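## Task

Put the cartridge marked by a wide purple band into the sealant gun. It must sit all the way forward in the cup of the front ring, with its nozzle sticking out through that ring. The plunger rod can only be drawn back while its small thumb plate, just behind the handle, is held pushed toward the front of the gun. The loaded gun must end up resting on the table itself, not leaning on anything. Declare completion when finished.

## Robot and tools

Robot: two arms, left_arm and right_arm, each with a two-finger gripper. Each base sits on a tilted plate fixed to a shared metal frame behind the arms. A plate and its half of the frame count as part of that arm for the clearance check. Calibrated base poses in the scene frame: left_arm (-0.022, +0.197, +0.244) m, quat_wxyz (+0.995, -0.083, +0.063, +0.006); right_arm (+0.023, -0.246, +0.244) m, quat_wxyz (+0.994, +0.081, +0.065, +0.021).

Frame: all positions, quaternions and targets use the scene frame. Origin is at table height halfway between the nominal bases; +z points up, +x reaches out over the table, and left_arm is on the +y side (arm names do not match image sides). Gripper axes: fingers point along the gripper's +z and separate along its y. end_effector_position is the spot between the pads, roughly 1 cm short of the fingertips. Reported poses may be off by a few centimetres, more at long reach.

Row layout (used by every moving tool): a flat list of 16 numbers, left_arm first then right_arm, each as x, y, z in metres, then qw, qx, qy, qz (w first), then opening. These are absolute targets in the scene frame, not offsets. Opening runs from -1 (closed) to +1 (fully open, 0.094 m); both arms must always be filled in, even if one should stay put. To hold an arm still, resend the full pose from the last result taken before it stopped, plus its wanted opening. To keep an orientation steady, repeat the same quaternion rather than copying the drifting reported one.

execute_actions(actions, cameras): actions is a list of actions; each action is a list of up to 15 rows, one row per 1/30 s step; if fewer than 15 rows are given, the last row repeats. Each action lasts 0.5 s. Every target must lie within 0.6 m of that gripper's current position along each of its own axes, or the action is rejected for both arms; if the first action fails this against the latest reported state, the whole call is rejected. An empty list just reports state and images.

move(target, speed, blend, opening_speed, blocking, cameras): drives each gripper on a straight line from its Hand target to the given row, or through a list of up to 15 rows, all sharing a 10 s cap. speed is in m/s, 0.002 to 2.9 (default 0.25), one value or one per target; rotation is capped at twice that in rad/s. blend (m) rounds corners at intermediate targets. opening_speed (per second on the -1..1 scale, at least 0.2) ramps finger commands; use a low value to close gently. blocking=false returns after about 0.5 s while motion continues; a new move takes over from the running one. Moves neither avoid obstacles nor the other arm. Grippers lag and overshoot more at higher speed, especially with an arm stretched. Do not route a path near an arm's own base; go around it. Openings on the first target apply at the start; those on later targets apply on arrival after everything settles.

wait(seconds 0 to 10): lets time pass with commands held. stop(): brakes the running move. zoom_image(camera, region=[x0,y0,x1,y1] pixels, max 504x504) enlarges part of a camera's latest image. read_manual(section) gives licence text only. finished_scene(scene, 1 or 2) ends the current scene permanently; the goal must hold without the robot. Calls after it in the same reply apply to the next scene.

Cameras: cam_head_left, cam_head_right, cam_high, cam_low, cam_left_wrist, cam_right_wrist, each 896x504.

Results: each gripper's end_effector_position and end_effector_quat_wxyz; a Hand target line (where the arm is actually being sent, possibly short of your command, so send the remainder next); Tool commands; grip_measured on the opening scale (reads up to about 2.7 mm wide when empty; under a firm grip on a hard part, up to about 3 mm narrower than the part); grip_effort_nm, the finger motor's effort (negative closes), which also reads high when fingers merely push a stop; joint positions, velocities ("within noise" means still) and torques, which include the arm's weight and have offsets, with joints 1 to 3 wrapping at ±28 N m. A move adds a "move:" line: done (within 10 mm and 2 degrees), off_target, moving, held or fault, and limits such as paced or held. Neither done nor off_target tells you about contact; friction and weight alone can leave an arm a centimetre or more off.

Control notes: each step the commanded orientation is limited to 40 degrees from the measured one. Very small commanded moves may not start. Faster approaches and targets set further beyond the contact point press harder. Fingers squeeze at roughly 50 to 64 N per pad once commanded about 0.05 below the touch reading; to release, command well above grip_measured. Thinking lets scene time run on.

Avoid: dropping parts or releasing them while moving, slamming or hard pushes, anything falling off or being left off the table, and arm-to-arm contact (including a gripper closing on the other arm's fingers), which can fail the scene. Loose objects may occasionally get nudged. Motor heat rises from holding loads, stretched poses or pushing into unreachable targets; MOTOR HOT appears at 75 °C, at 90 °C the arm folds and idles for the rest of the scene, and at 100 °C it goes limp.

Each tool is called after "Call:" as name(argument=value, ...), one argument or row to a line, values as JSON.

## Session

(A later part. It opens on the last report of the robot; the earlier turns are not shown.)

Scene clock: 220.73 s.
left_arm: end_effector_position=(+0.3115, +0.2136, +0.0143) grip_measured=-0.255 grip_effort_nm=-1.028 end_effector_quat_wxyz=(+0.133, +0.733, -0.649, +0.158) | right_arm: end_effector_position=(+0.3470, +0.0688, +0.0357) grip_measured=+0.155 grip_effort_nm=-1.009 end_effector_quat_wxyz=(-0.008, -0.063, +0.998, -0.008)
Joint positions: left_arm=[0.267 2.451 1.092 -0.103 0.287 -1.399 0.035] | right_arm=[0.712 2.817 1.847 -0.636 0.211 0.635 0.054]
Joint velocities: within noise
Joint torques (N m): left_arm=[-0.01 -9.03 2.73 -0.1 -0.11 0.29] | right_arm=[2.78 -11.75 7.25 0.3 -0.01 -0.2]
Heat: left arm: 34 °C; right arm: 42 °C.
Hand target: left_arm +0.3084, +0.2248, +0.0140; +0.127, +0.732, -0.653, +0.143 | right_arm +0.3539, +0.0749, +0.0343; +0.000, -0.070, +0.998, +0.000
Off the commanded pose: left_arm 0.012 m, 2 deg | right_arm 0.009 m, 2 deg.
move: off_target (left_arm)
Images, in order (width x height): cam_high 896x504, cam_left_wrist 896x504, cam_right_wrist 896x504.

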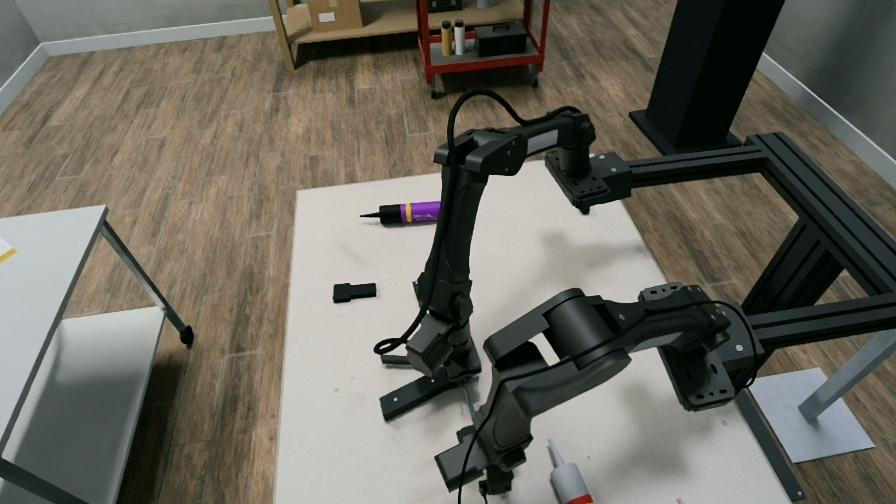

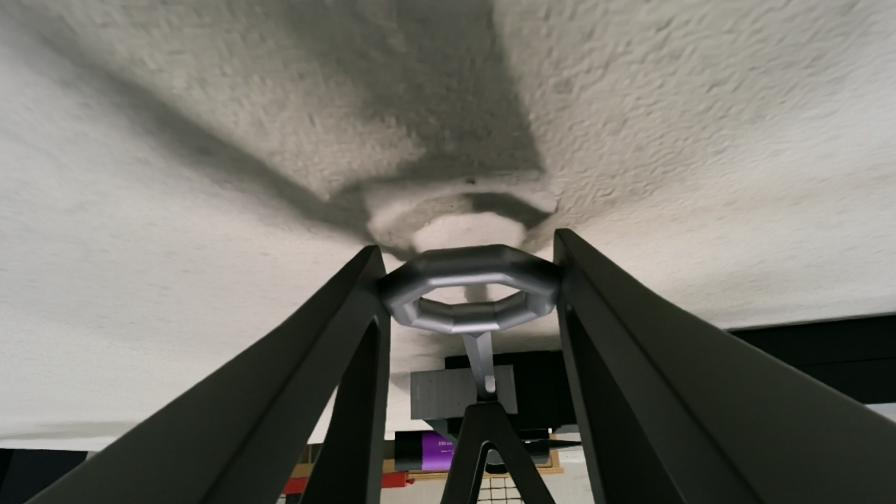

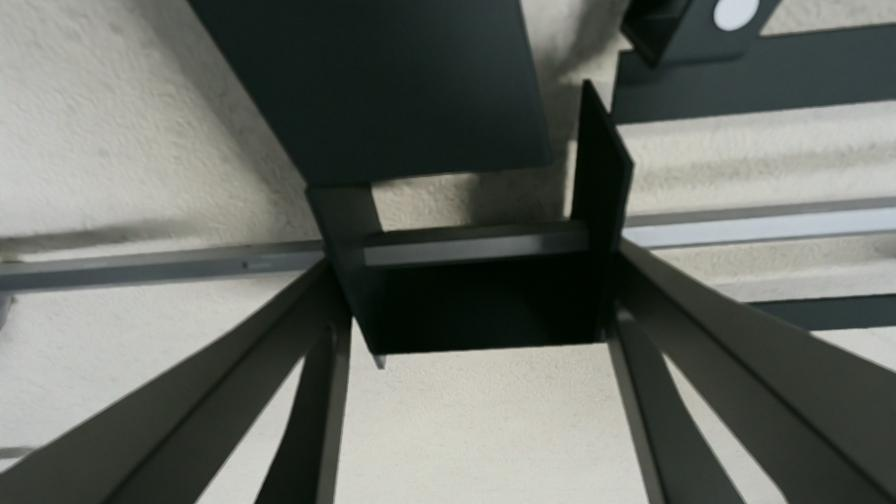

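Call:
move(
  target=[0.2965, 0.322, 0.016, 0.1271, 0.7324, -0.6536, 0.1424, -0.45, 0.354, 0.075, 0.034, 0, -0.0698, 0.9976, 0, 0.15],
  cameras=["cam_left_wrist","cam_right_wrist","cam_high"],
  speed=0.06,
)

Scene clock: 225.00 s.
left_arm: end_effector_position=(+0.2955, +0.3090, +0.0171) grip_measured=-0.255 grip_effort_nm=-1.028 end_effector_quat_wxyz=(+0.138, +0.737, -0.644, +0.151) | right_arm: end_effector_position=(+0.3472, +0.0707, +0.0380) grip_measured=+0.155 grip_effort_nm=-1.009 end_effector_quat_wxyz=(-0.012, -0.070, +0.997, -0.005)
Joint positions: left_arm=[0.527 2.451 1.231 -0.334 0.296 -1.141 0.035] | right_arm=[0.712 2.817 1.859 -0.65 0.201 0.621 0.054]
Joint velocities: within noise
Joint torques (N m): left_arm=[0.44 -8.77 4.52 -0.16 -0.06 0.41] | right_arm=[2.81 -11.78 6.28 0.45 0.07 -0.07]
Heat: left arm: 34 °C; right arm: 42 °C.
Hand target: left_arm +0.2964, +0.3218, +0.0162; +0.127, +0.733, -0.653, +0.142 | right_arm +0.3538, +0.0748, +0.0343; +0.000, -0.070, +0.998, +0.000
Off the commanded pose: left_arm 0.013 m, 2 deg | right_arm 0.009 m, 2 deg.
move: off_target (left_arm)
Images, in order (width x height): cam_high 896x504, cam_left_wrist 896x504, cam_right_wrist 896x504.

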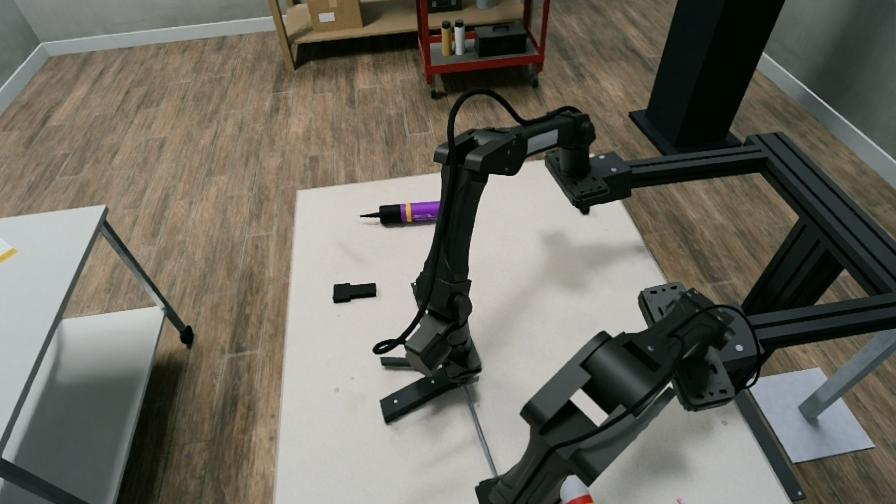

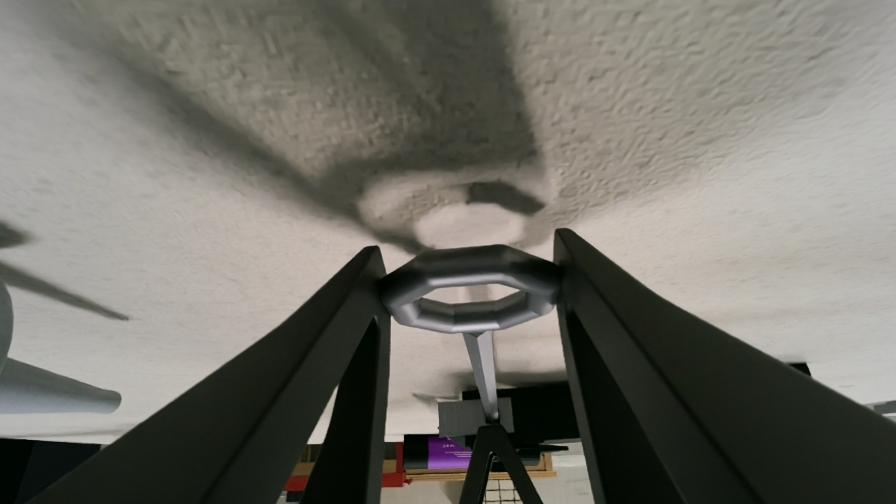

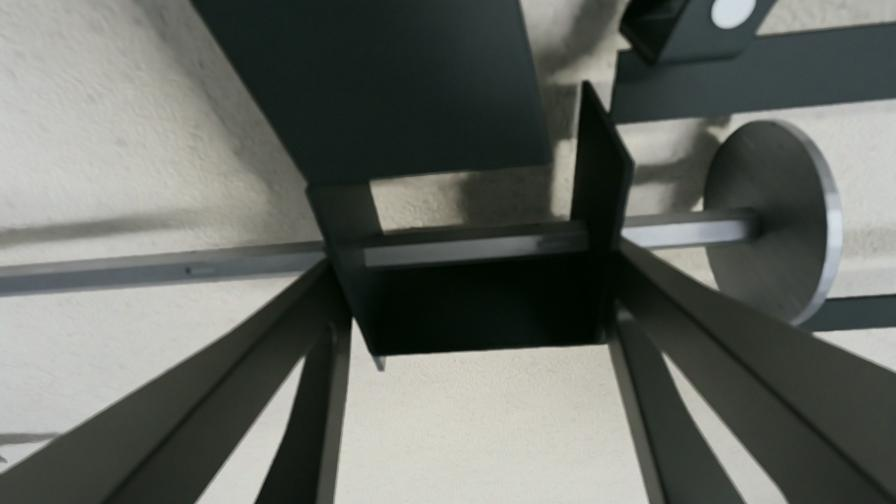

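Call:
move(
  target=[0.294, 0.345, 0.016, 0.1271, 0.7324, -0.6536, 0.1424, -0.45, 0.354, 0.075, 0.034, 0, -0.0698, 0.9976, 0, 0.15],
  cameras=["cam_left_wrist","cam_right_wrist","cam_high"],
  speed=0.05,
)

Scene clock: 230.00 s.
left_arm: end_effector_position=(+0.2931, +0.3350, +0.0186) grip_measured=-0.255 grip_effort_nm=-1.028 end_effector_quat_wxyz=(+0.133, +0.738, -0.645, +0.145) | right_arm: end_effector_position=(+0.3479, +0.0716, +0.0387) grip_measured=+0.155 grip_effort_nm=-1.004 end_effector_quat_wxyz=(-0.012, -0.069, +0.998, -0.004)
Joint positions: left_arm=[0.582 2.456 1.286 -0.393 0.282 -1.084 0.035] | right_arm=[0.712 2.817 1.863 -0.651 0.199 0.622 0.054]
Joint velocities: within noise
Joint torques (N m): left_arm=[0.49 -8.38 4.96 -0.14 0.06 0.39] | right_arm=[2.88 -11.77 5.94 0.46 0.09 -0.08]
Heat: left arm: 34 °C; right arm: 41 °C.
Hand target: left_arm +0.2938, +0.3448, +0.0162; +0.127, +0.733, -0.653, +0.142 | right_arm +0.3539, +0.0749, +0.0343; +0.000, -0.070, +0.998, +0.000
Off the commanded pose: left_arm 0.010 m, 1 deg | right_arm 0.008 m, 1 deg.
move: done
Images, in order (width x height): cam_high 896x504, cam_left_wrist 896x504, cam_right_wrist 896x504.

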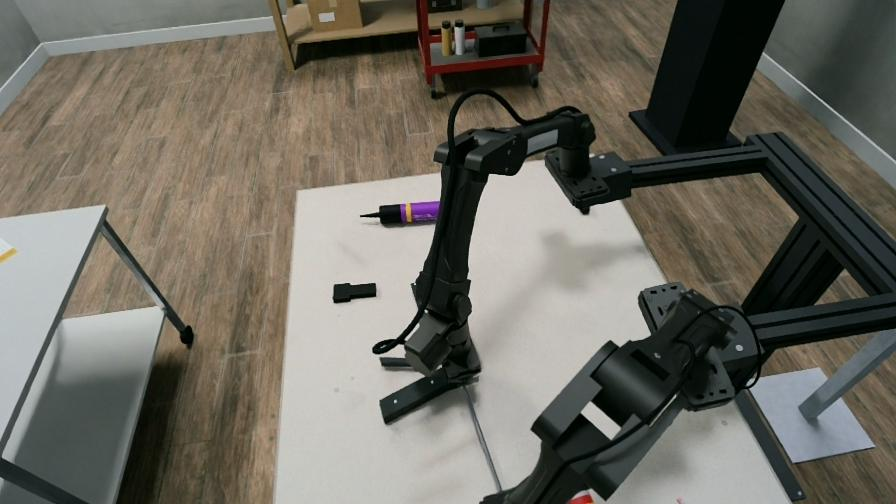

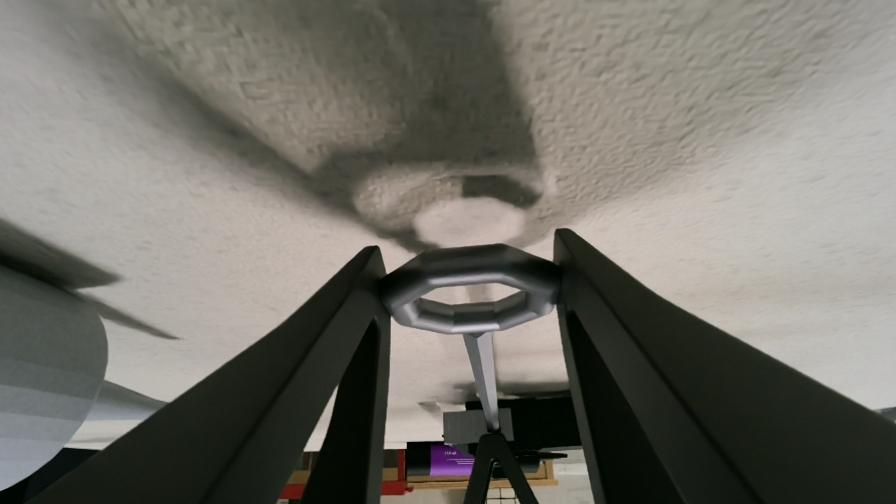

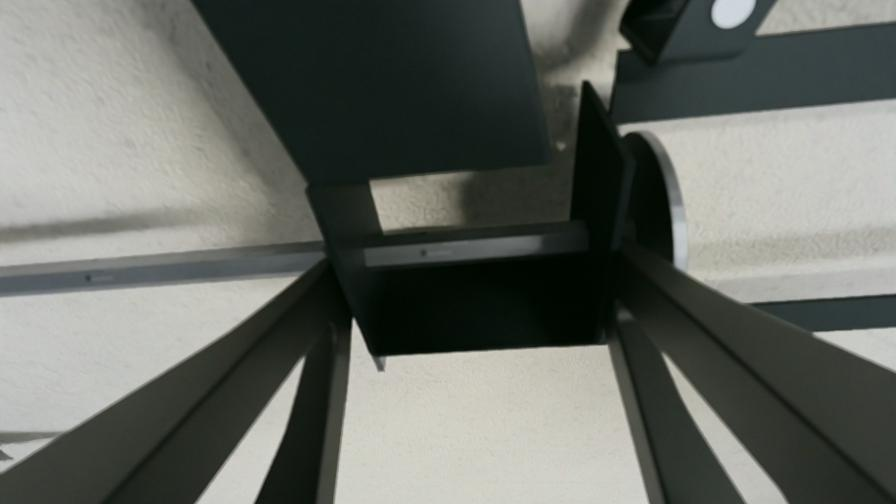

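Call:
move(
  target=[0.294, 0.342, 0.012, 0.1271, 0.7324, -0.6536, 0.1424, -0.45, 0.354, 0.075, 0.029, 0, -0.0698, 0.9976, 0, 0.15],
  cameras=["cam_right_wrist","cam_low"],
  speed=0.05,
)

Call:
zoom_image(
  camera="cam_low",
  region=[450, 180, 650, 320],
)

Scene clock: 234.30 s.
left_arm: end_effector_position=(+0.2930, +0.3349, +0.0184) grip_measured=-0.255 grip_effort_nm=-1.028 end_effector_quat_wxyz=(+0.134, +0.738, -0.645, +0.145) | right_arm: end_effector_position=(+0.3480, +0.0717, +0.0388) grip_measured=+0.155 grip_effort_nm=-1.013 end_effector_quat_wxyz=(-0.012, -0.069, +0.998, -0.004)
Joint positions: left_arm=[0.582 2.457 1.286 -0.394 0.282 -1.084 0.035] | right_arm=[0.712 2.817 1.863 -0.651 0.199 0.622 0.054]
Joint velocities: within noise
Joint torques (N m): left_arm=[-0.01 -7.65 4.66 -0.06 0.03 0.33] | right_arm=[2.59 -10.7 6.34 0.53 0.11 -0.1]
Heat: left arm: 34 °C; right arm: 41 °C.
Hand target: left_arm +0.2939, +0.3419, +0.0123; +0.127, +0.733, -0.654, +0.142 | right_arm +0.3537, +0.0747, +0.0294; +0.000, -0.070, +0.998, +0.000
Off the commanded pose: left_arm 0.010 m, 1 deg | right_arm 0.012 m, 1 deg.
move: off_target (right_arm)
Images, in order (width x height): cam_low 896x504, cam_right_wrist 896x504.

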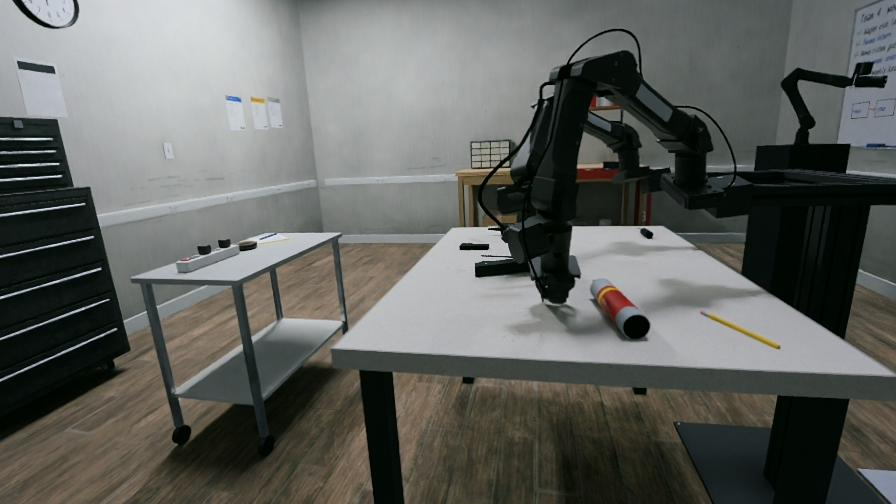

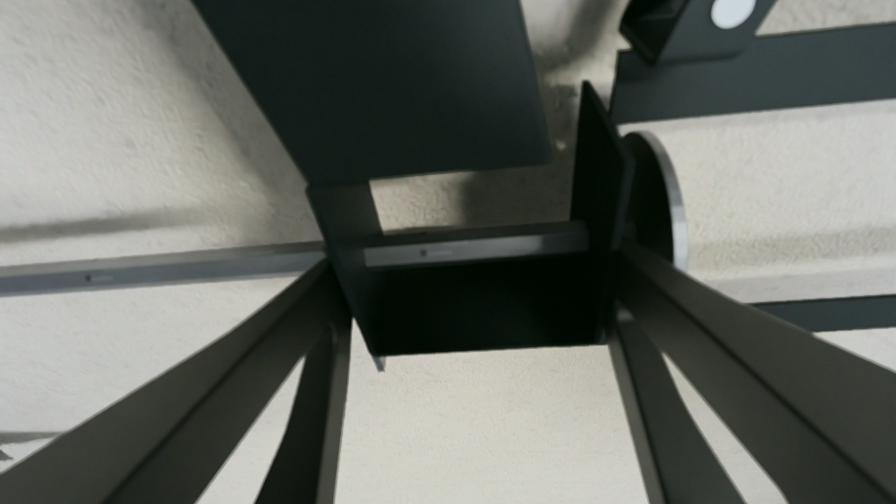

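Scaled by 2.520 from the camera's 896x504 image, which has a finer 1280x720 frame.

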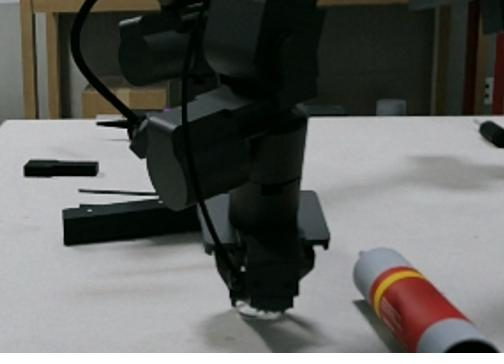

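Call:
move(
  target=[0.294, 0.342, 0.008, 0.1271, 0.7324, -0.6536, 0.1424, -0.45, 0.354, 0.075, 0.0235, 0, -0.0698, 0.9976, 0, 0.15],
  cameras=["cam_right_wrist","cam_left_wrist"],
  speed=0.05,
)

Scene clock: 237.20 s.
left_arm: end_effector_position=(+0.2934, +0.3350, +0.0169) grip_measured=-0.255 grip_effort_nm=-1.028 end_effector_quat_wxyz=(+0.135, +0.738, -0.645, +0.145) | right_arm: end_effector_position=(+0.3482, +0.0719, +0.0385) grip_measured=+0.155 grip_effort_nm=-1.009 end_effector_quat_wxyz=(-0.012, -0.070, +0.997, -0.004)
Joint positions: left_arm=[0.582 2.465 1.295 -0.398 0.282 -1.084 0.035] | right_arm=[0.712 2.82 1.869 -0.656 0.199 0.621 0.054]
Joint velocities: within noise
Joint torques (N m): left_arm=[-0.06 -7.27 4.44 0.05 0.05 0.38] | right_arm=[2.43 -9.81 6.2 0.71 0.1 -0.1]
Heat: left arm: 35 °C; right arm: 41 °C.
Hand target: left_arm +0.2939, +0.3419, +0.0084; +0.127, +0.733, -0.654, +0.142 | right_arm +0.3535, +0.0745, +0.0242; +0.000, -0.070, +0.998, +0.000
Off the commanded pose: left_arm 0.011 m, 2 deg | right_arm 0.016 m, 2 deg.
move: off_target (left_arm, right_arm)
Images, in order (width x height): cam_left_wrist 896x504, cam_right_wrist 896x504.

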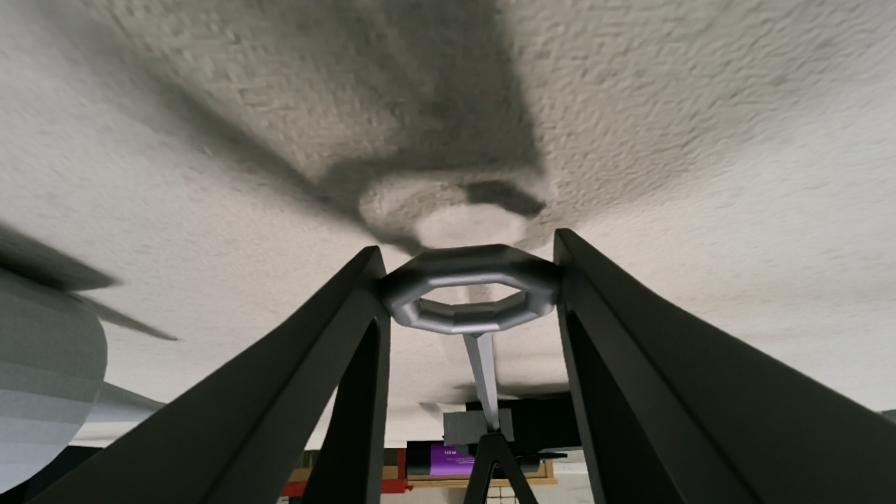

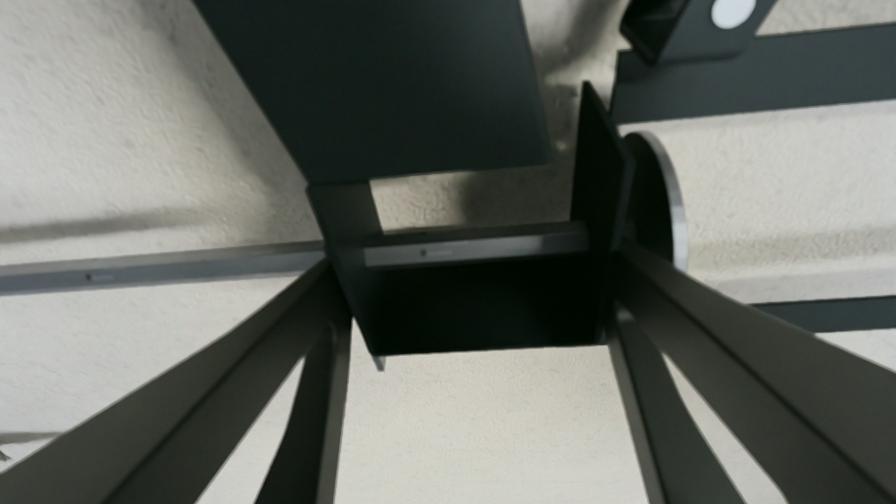

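Call:
move(
  target=[
    [0.294, 0.342, 0.012, 0.1271, 0.7324, -0.6536, 0.1424, -0.45, 0.354, 0.075, 0.032, 0, -0.0698, 0.9976, 0, 0.15],
    [0.294, 0.342, 0.012, 0.1271, 0.7324, -0.6536, 0.1424, -0.45, 0.354, 0.075, 0.032, 0, -0.0698, 0.9976, 0, 0.26],
  ],
  cameras=["cam_right_wrist","cam_left_wrist"],
  speed=0.05,
  opening_speed=0.3,
)

Scene clock: 241.00 s.
left_arm: end_effector_position=(+0.2931, +0.3348, +0.0168) grip_measured=-0.255 grip_effort_nm=-1.028 end_effector_quat_wxyz=(+0.136, +0.738, -0.645, +0.145) | right_arm: end_effector_position=(+0.3482, +0.0735, +0.0386) grip_measured=+0.259 grip_effort_nm=0.076 end_effector_quat_wxyz=(-0.013, -0.068, +0.998, -0.001)
Joint positions: left_arm=[0.582 2.465 1.295 -0.399 0.282 -1.084 0.035] | right_arm=[0.712 2.82 1.869 -0.652 0.193 0.624 0.059]
Joint velocities: within noise
Joint torques (N m): left_arm=[0.05 -8.27 3.92 0.01 0.04 0.34] | right_arm=[2.82 -11.58 5.7 0.52 0.16 -0.13]
Heat: left arm: 35 °C; right arm: 42 °C.
Hand target: left_arm +0.2938, +0.3418, +0.0121; +0.127, +0.733, -0.653, +0.142 | right_arm +0.3539, +0.0749, +0.0323; +0.000, -0.070, +0.998, +0.000
Off the commanded pose: left_arm 0.009 m, 2 deg | right_arm 0.009 m, 1 deg.
move: done
Images, in order (width x height): cam_left_wrist 896x504, cam_right_wrist 896x504.

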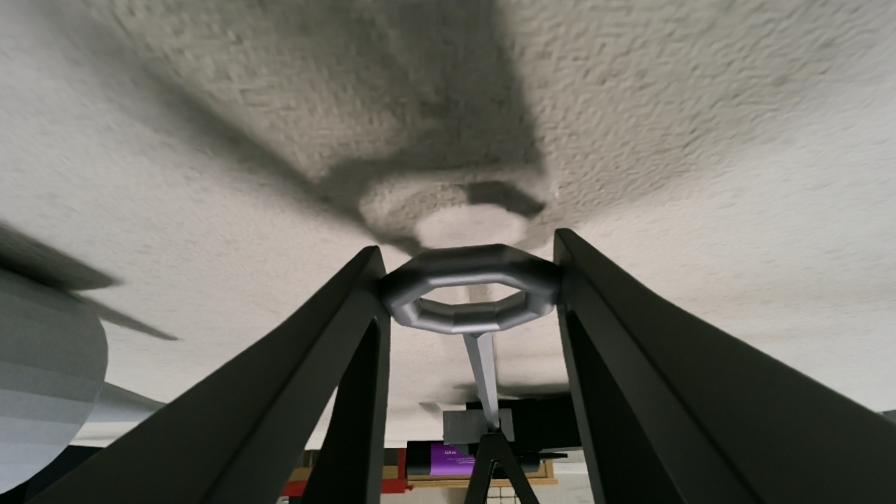

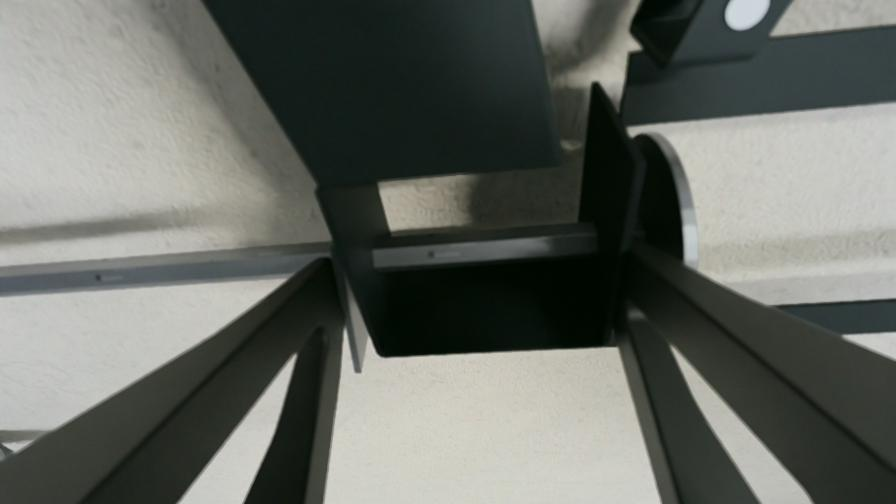

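Call:
move(
  target=[0.294, 0.342, 0.012, 0.1271, 0.7324, -0.6536, 0.1424, -0.45, 0.356, 0.075, 0.10, 0, -0.0698, 0.9976, 0, 0.26],
  speed=0.07,
)

Scene clock: 244.17 s.
left_arm: end_effector_position=(+0.2914, +0.3340, +0.0171) grip_measured=-0.255 grip_effort_nm=-1.028 end_effector_quat_wxyz=(+0.139, +0.737, -0.646, +0.144) | right_arm: end_effector_position=(+0.3554, +0.0680, +0.0831) grip_measured=+0.259 grip_effort_nm=0.076 end_effector_quat_wxyz=(-0.014, -0.064, +0.998, -0.001)
Joint positions: left_arm=[0.583 2.465 1.295 -0.407 0.282 -1.079 0.035] | right_arm=[0.712 2.705 1.84 -0.74 0.192 0.631 0.059]
Joint velocities: within noise
Joint torques (N m): left_arm=[-0.06 -8.13 3.97 0.06 0.05 0.29] | right_arm=[5.12 -16.05 4.86 -0.02 0.17 0.11]
Heat: left arm: 35 °C; right arm: 43 °C.
Hand target: left_arm +0.2938, +0.3419, +0.0122; +0.127, +0.732, -0.653, +0.142 | right_arm +0.3560, +0.0750, +0.0996; +0.000, -0.070, +0.998, +0.000
Off the commanded pose: left_arm 0.010 m, 2 deg | right_arm 0.018 m, 2 deg.
move: off_target (right_arm)

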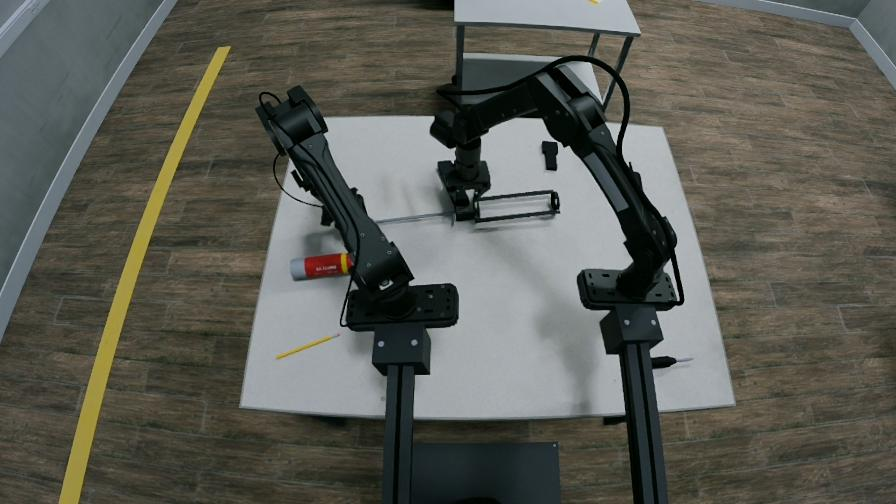

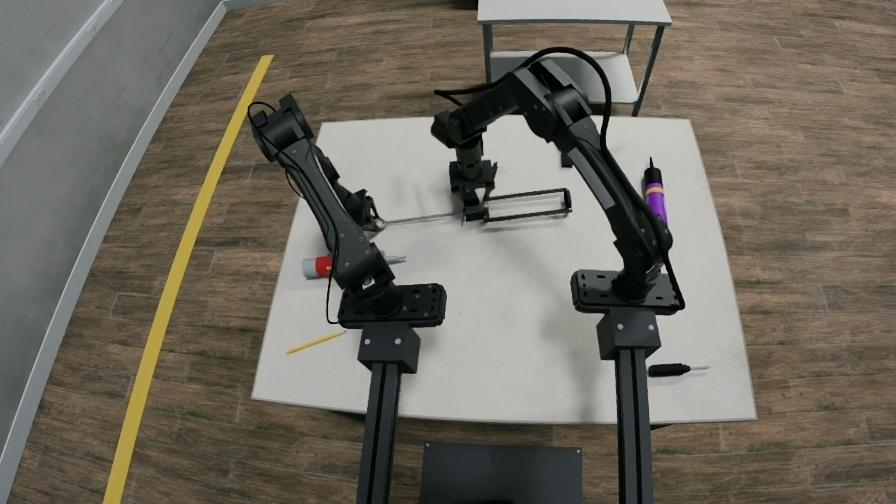

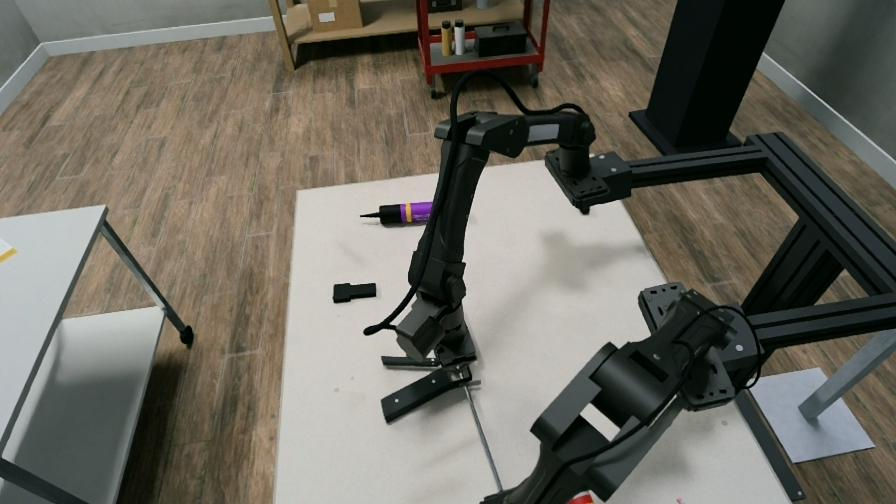

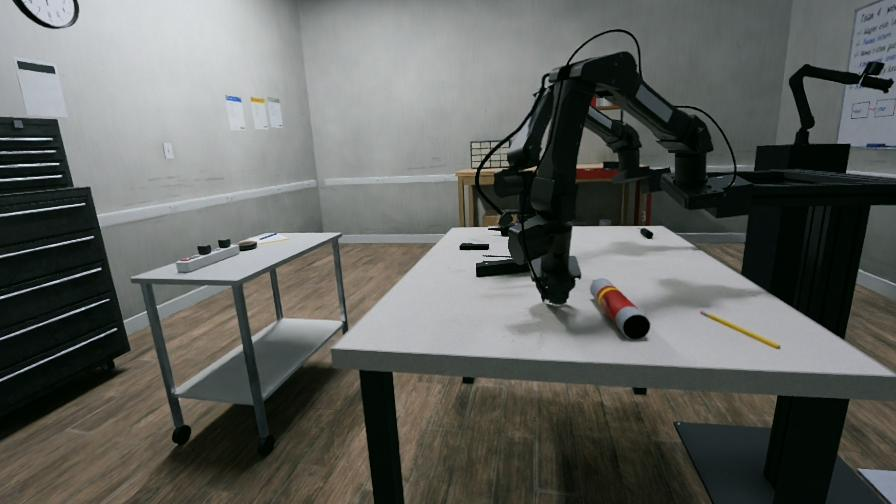

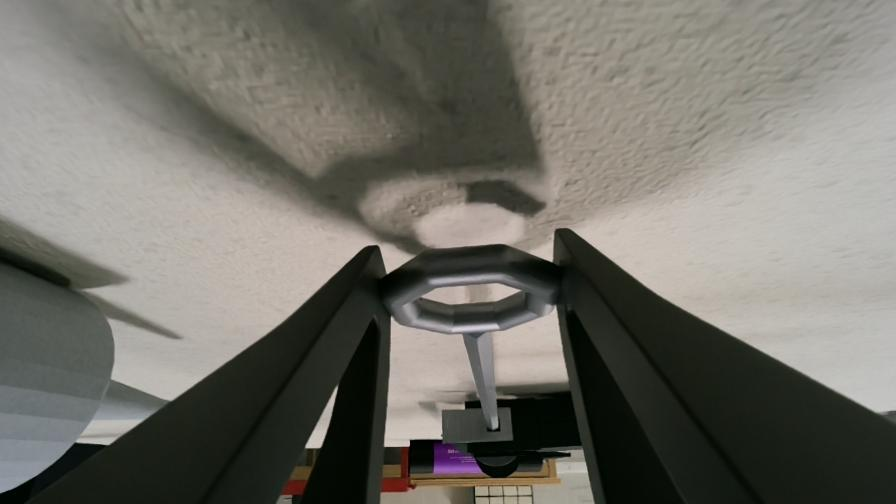

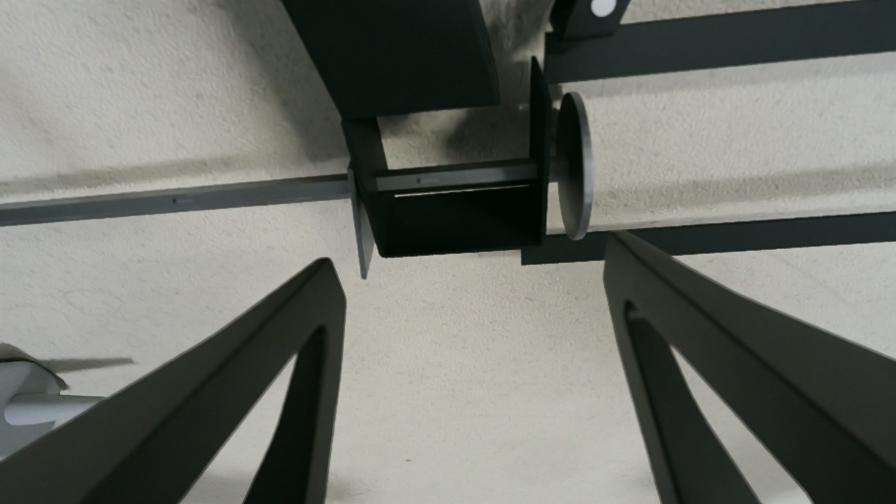

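Call:
move(
  target=[
    [0.294, 0.342, 0.012, 0.1271, 0.7324, -0.6536, 0.1424, -0.45, 0.356, 0.03, 0.20, 0, -0.0698, 0.9976, 0, 1],
    [0.294, 0.342, 0.012, 0.1271, 0.7324, -0.6536, 0.1424, -0.45, 0.36, -0.42, 0.20, 0, 0.1132, 0.9936, 0, 1],
  ],
  speed=0.25,
  cameras=["cam_right_wrist","cam_left_wrist","cam_high","cam_head_left"],
)

Scene clock: 251.40 s.
left_arm: end_effector_position=(+0.2914, +0.3340, +0.0171) grip_measured=-0.255 grip_effort_nm=-1.023 end_effector_quat_wxyz=(+0.139, +0.737, -0.646, +0.144) | right_arm: end_effector_position=(+0.3555, -0.4224, +0.1998) grip_measured=+0.997 grip_effort_nm=0.168 end_effector_quat_wxyz=(+0.000, +0.118, +0.993, -0.007)
Joint positions: left_arm=[0.583 2.465 1.295 -0.407 0.282 -1.079 0.035] | right_arm=[-0.487 1.87 1.229 -0.736 0.1 -0.217 0.094]
Joint velocities: within noise
Joint torques (N m): left_arm=[0.01 -8.14 3.97 0.07 0.05 0.28] | right_arm=[1.17 -8.32 7.2 0.15 -0.13 -0.01]
Heat: left arm: 36 °C; right arm: 44 °C.
Hand target: left_arm +0.2938, +0.3419, +0.0122; +0.127, +0.733, -0.653, +0.142 | right_arm +0.3599, -0.4200, +0.2000; +0.000, +0.113, +0.994, +0.000
Off the commanded pose: left_arm 0.010 m, 2 deg | right_arm 0.005 m, 1 deg.
move: done
Images, in order (width x height): cam_head_left 896x504, cam_high 896x504, cam_left_wrist 896x504, cam_right_wrist 896x504.

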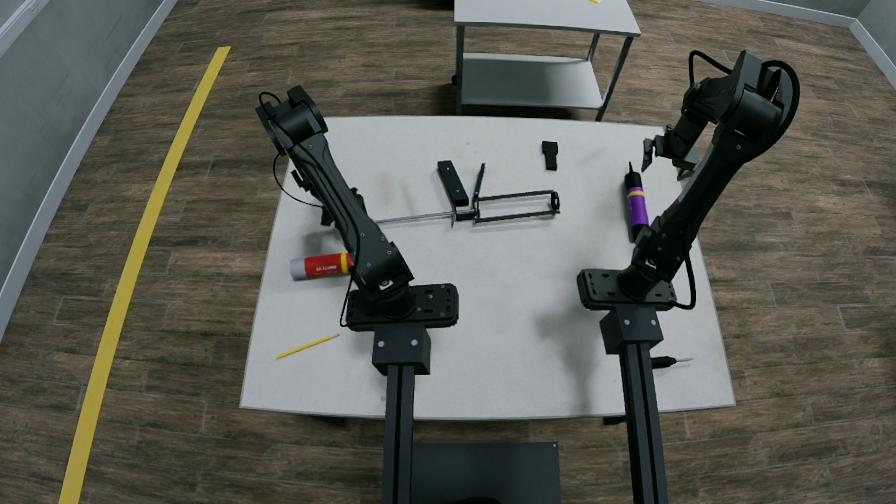

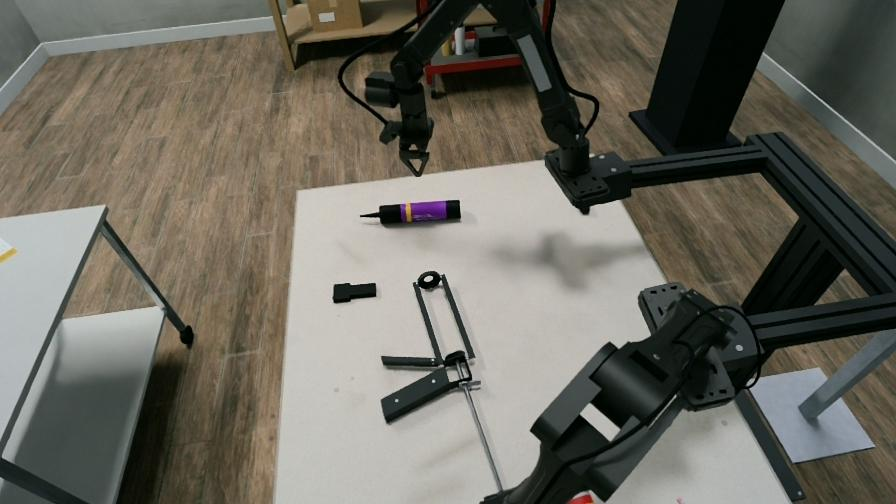

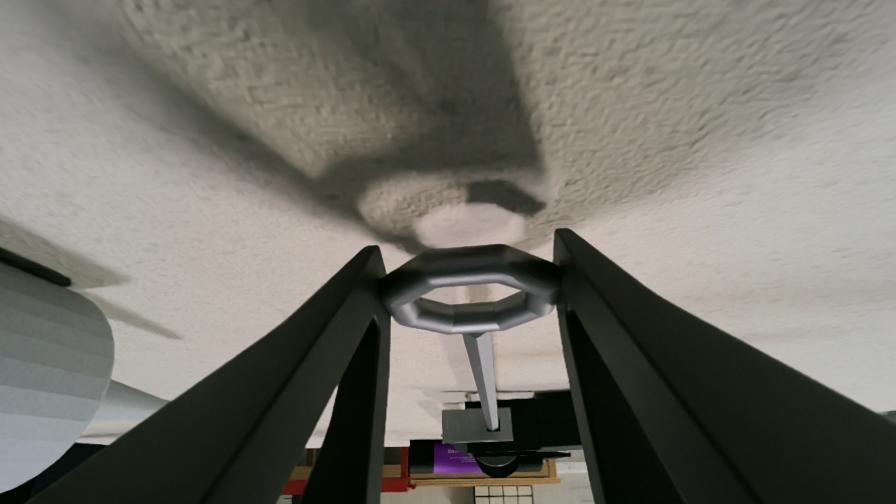

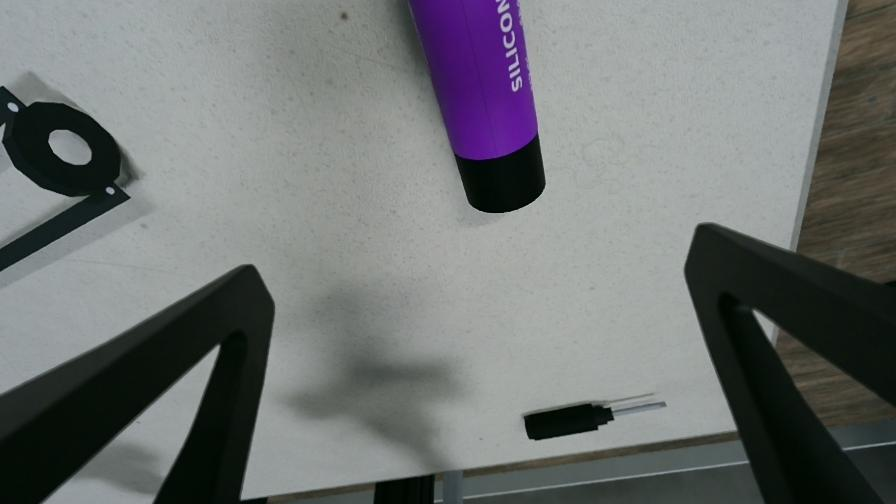

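Call:
move(
  target=[0.294, 0.342, 0.012, 0.1271, 0.7324, -0.6536, 0.1424, -0.45, 0.45, -0.38, 0.24, 0, 0.0523, 0.9986, 0, 1],
  speed=0.25,
  cameras=["cam_right_wrist"],
)

Scene clock: 275.17 s.
left_arm: end_effector_position=(+0.2914, +0.3340, +0.0171) grip_measured=-0.255 grip_effort_nm=-1.033 end_effector_quat_wxyz=(+0.139, +0.737, -0.646, +0.144) | right_arm: end_effector_position=(+0.4469, -0.3770, +0.2393) grip_measured=+0.997 grip_effort_nm=0.168 end_effector_quat_wxyz=(+0.002, +0.048, +0.999, +0.005)
Joint positions: left_arm=[0.583 2.465 1.295 -0.407 0.282 -1.079 0.035] | right_arm=[-0.291 2.066 1.691 -1.024 0.11 -0.162 0.094]
Joint velocities: within noise
Joint torques (N m): left_arm=[-0.13 -8.27 3.89 0.08 0.04 0.28] | right_arm=[1.35 -10.07 8.39 0.08 0.11 0.11]
Heat: left arm: 37 °C; right arm: 40 °C.
Hand target: left_arm +0.2938, +0.3419, +0.0122; +0.127, +0.733, -0.653, +0.142 | right_arm +0.4499, -0.3800, +0.2400; +0.000, +0.052, +0.999, +0.000
Off the commanded pose: left_arm 0.010 m, 2 deg | right_arm 0.004 m, 1 deg.
move: done
Images, in order (width x height): cam_right_wrist 896x504.

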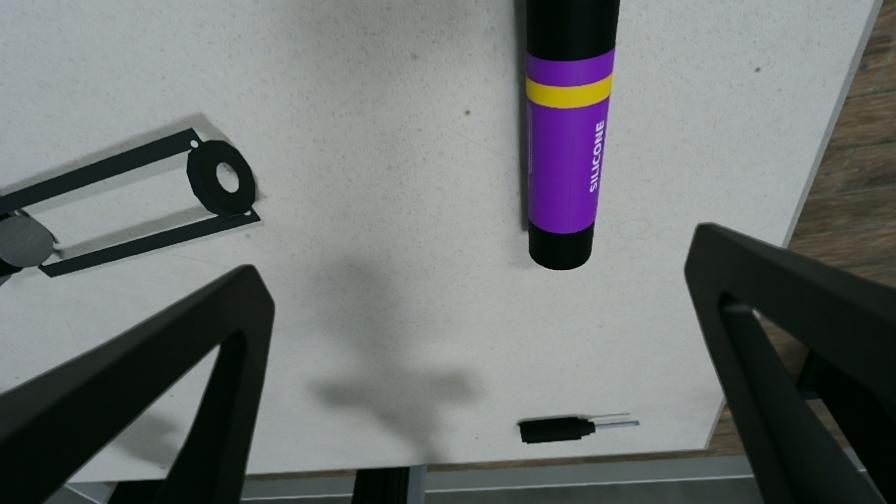

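Call:
move(
  target=[0.294, 0.342, 0.012, 0.1271, 0.7324, -0.6536, 0.1424, -0.45, 0.38, -0.26, 0.36, 0.342, 0, 0.9397, 0, 1],
  speed=0.25,
  cameras=["cam_right_wrist"],
)

Scene clock: 286.47 s.
left_arm: end_effector_position=(+0.2914, +0.3340, +0.0171) grip_measured=-0.255 grip_effort_nm=-1.038 end_effector_quat_wxyz=(+0.139, +0.737, -0.646, +0.144) | right_arm: end_effector_position=(+0.3764, -0.2609, +0.3531) grip_measured=+0.997 grip_effort_nm=0.168 end_effector_quat_wxyz=(+0.324, -0.004, +0.946, +0.001)
Joint positions: left_arm=[0.583 2.465 1.295 -0.407 0.282 -1.079 0.035] | right_arm=[0.079 1.14 0.785 -0.428 0.2 -0.028 0.094]
Joint velocities: within noise
Joint torques (N m): left_arm=[-0.13 -8.24 3.88 0.09 0.08 0.32] | right_arm=[1.7 -5.14 6.74 1.79 0.23 0.07]
Heat: left arm: 37 °C; right arm: 41 °C.
Hand target: left_arm +0.2938, +0.3419, +0.0122; +0.127, +0.733, -0.653, +0.142 | right_arm +0.3798, -0.2600, +0.3601; +0.342, +0.000, +0.940, +0.000
Off the commanded pose: left_arm 0.010 m, 2 deg | right_arm 0.008 m, 2 deg.
move: done
Images, in order (width x height): cam_right_wrist 896x504.

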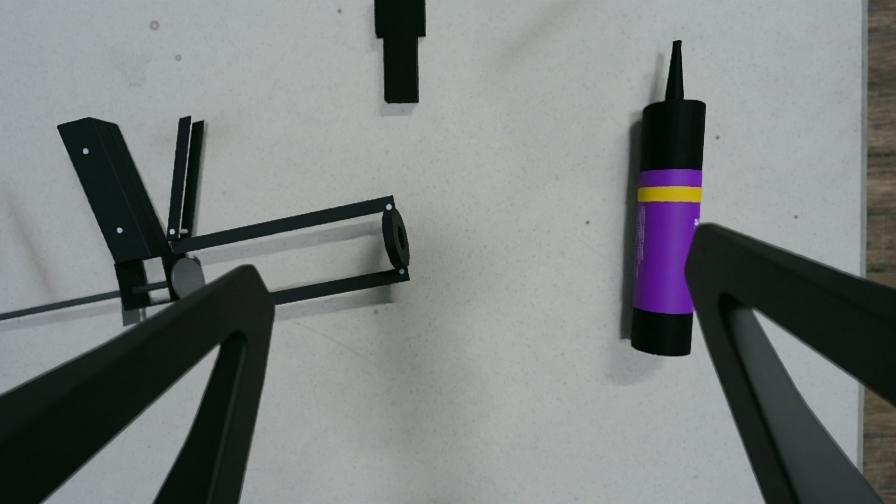

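Call:
zoom_image(
  camera="cam_right_wrist",
  region=[40, 80, 440, 350],
)

Call:
zoom_image(
  camera="cam_right_wrist",
  region=[560, 20, 800, 380],
)

Scaled by 1.260 from the camera's 896x504 image, which has a finer 1280x720 frame.

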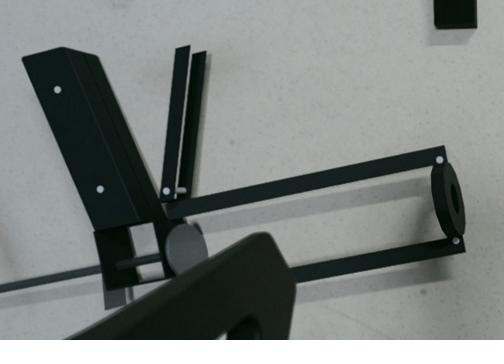

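Scaled by 1.400 from the camera's 896x504 image, which has a finer 1280x720 frame.

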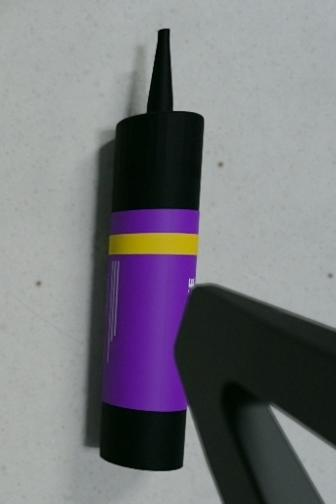

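Call:
move(
  target=[0.294, 0.342, 0.012, 0.1271, 0.7324, -0.6536, 0.1424, -0.45, 0.36, 0.0, 0.15, 0, -0.0523, 0.9986, 0, 1],
  speed=0.25,
  cameras=["cam_right_wrist"],
)

Call:
zoom_image(
  camera="cam_right_wrist",
  region=[200, 0, 700, 504],
)

Scene clock: 308.10 s.
left_arm: end_effector_position=(+0.2914, +0.3340, +0.0171) grip_measured=-0.255 grip_effort_nm=-1.033 end_effector_quat_wxyz=(+0.139, +0.737, -0.646, +0.144) | right_arm: end_effector_position=(+0.3605, -0.0073, +0.1486) grip_measured=+0.997 grip_effort_nm=0.168 end_effector_quat_wxyz=(+0.001, -0.051, +0.999, -0.003)
Joint positions: left_arm=[0.583 2.465 1.295 -0.407 0.282 -1.079 0.035] | right_arm=[0.617 2.357 1.497 -0.704 0.215 0.556 0.094]
Joint velocities: within noise
Joint torques (N m): left_arm=[-0.06 -8.21 3.93 0.05 0.05 0.28] | right_arm=[3.7 -10.32 7.28 0.04 -0.07 0.12]
Heat: left arm: 37 °C; right arm: 39 °C.
Hand target: left_arm +0.2938, +0.3419, +0.0122; +0.127, +0.733, -0.653, +0.142 | right_arm +0.3599, +0.0000, +0.1500; +0.000, -0.052, +0.999, +0.000
Off the commanded pose: left_arm 0.010 m, 2 deg | right_arm 0.007 m, 0 deg.
move: done
Images, in order (width x height): cam_right_wrist 896x504.

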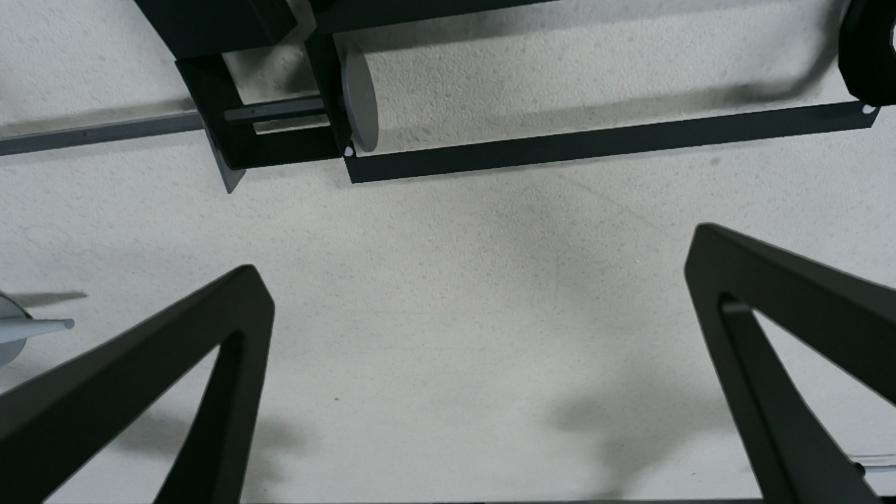

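Scaled by 1.000.

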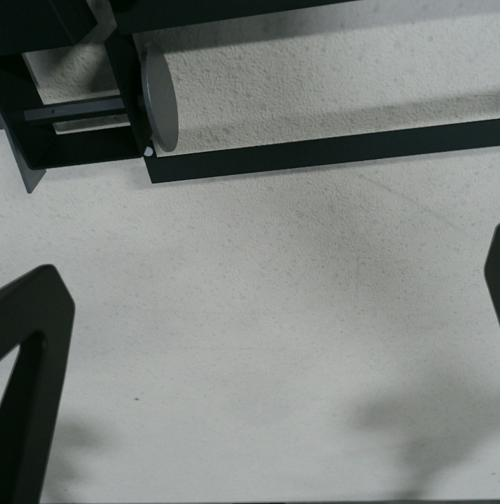

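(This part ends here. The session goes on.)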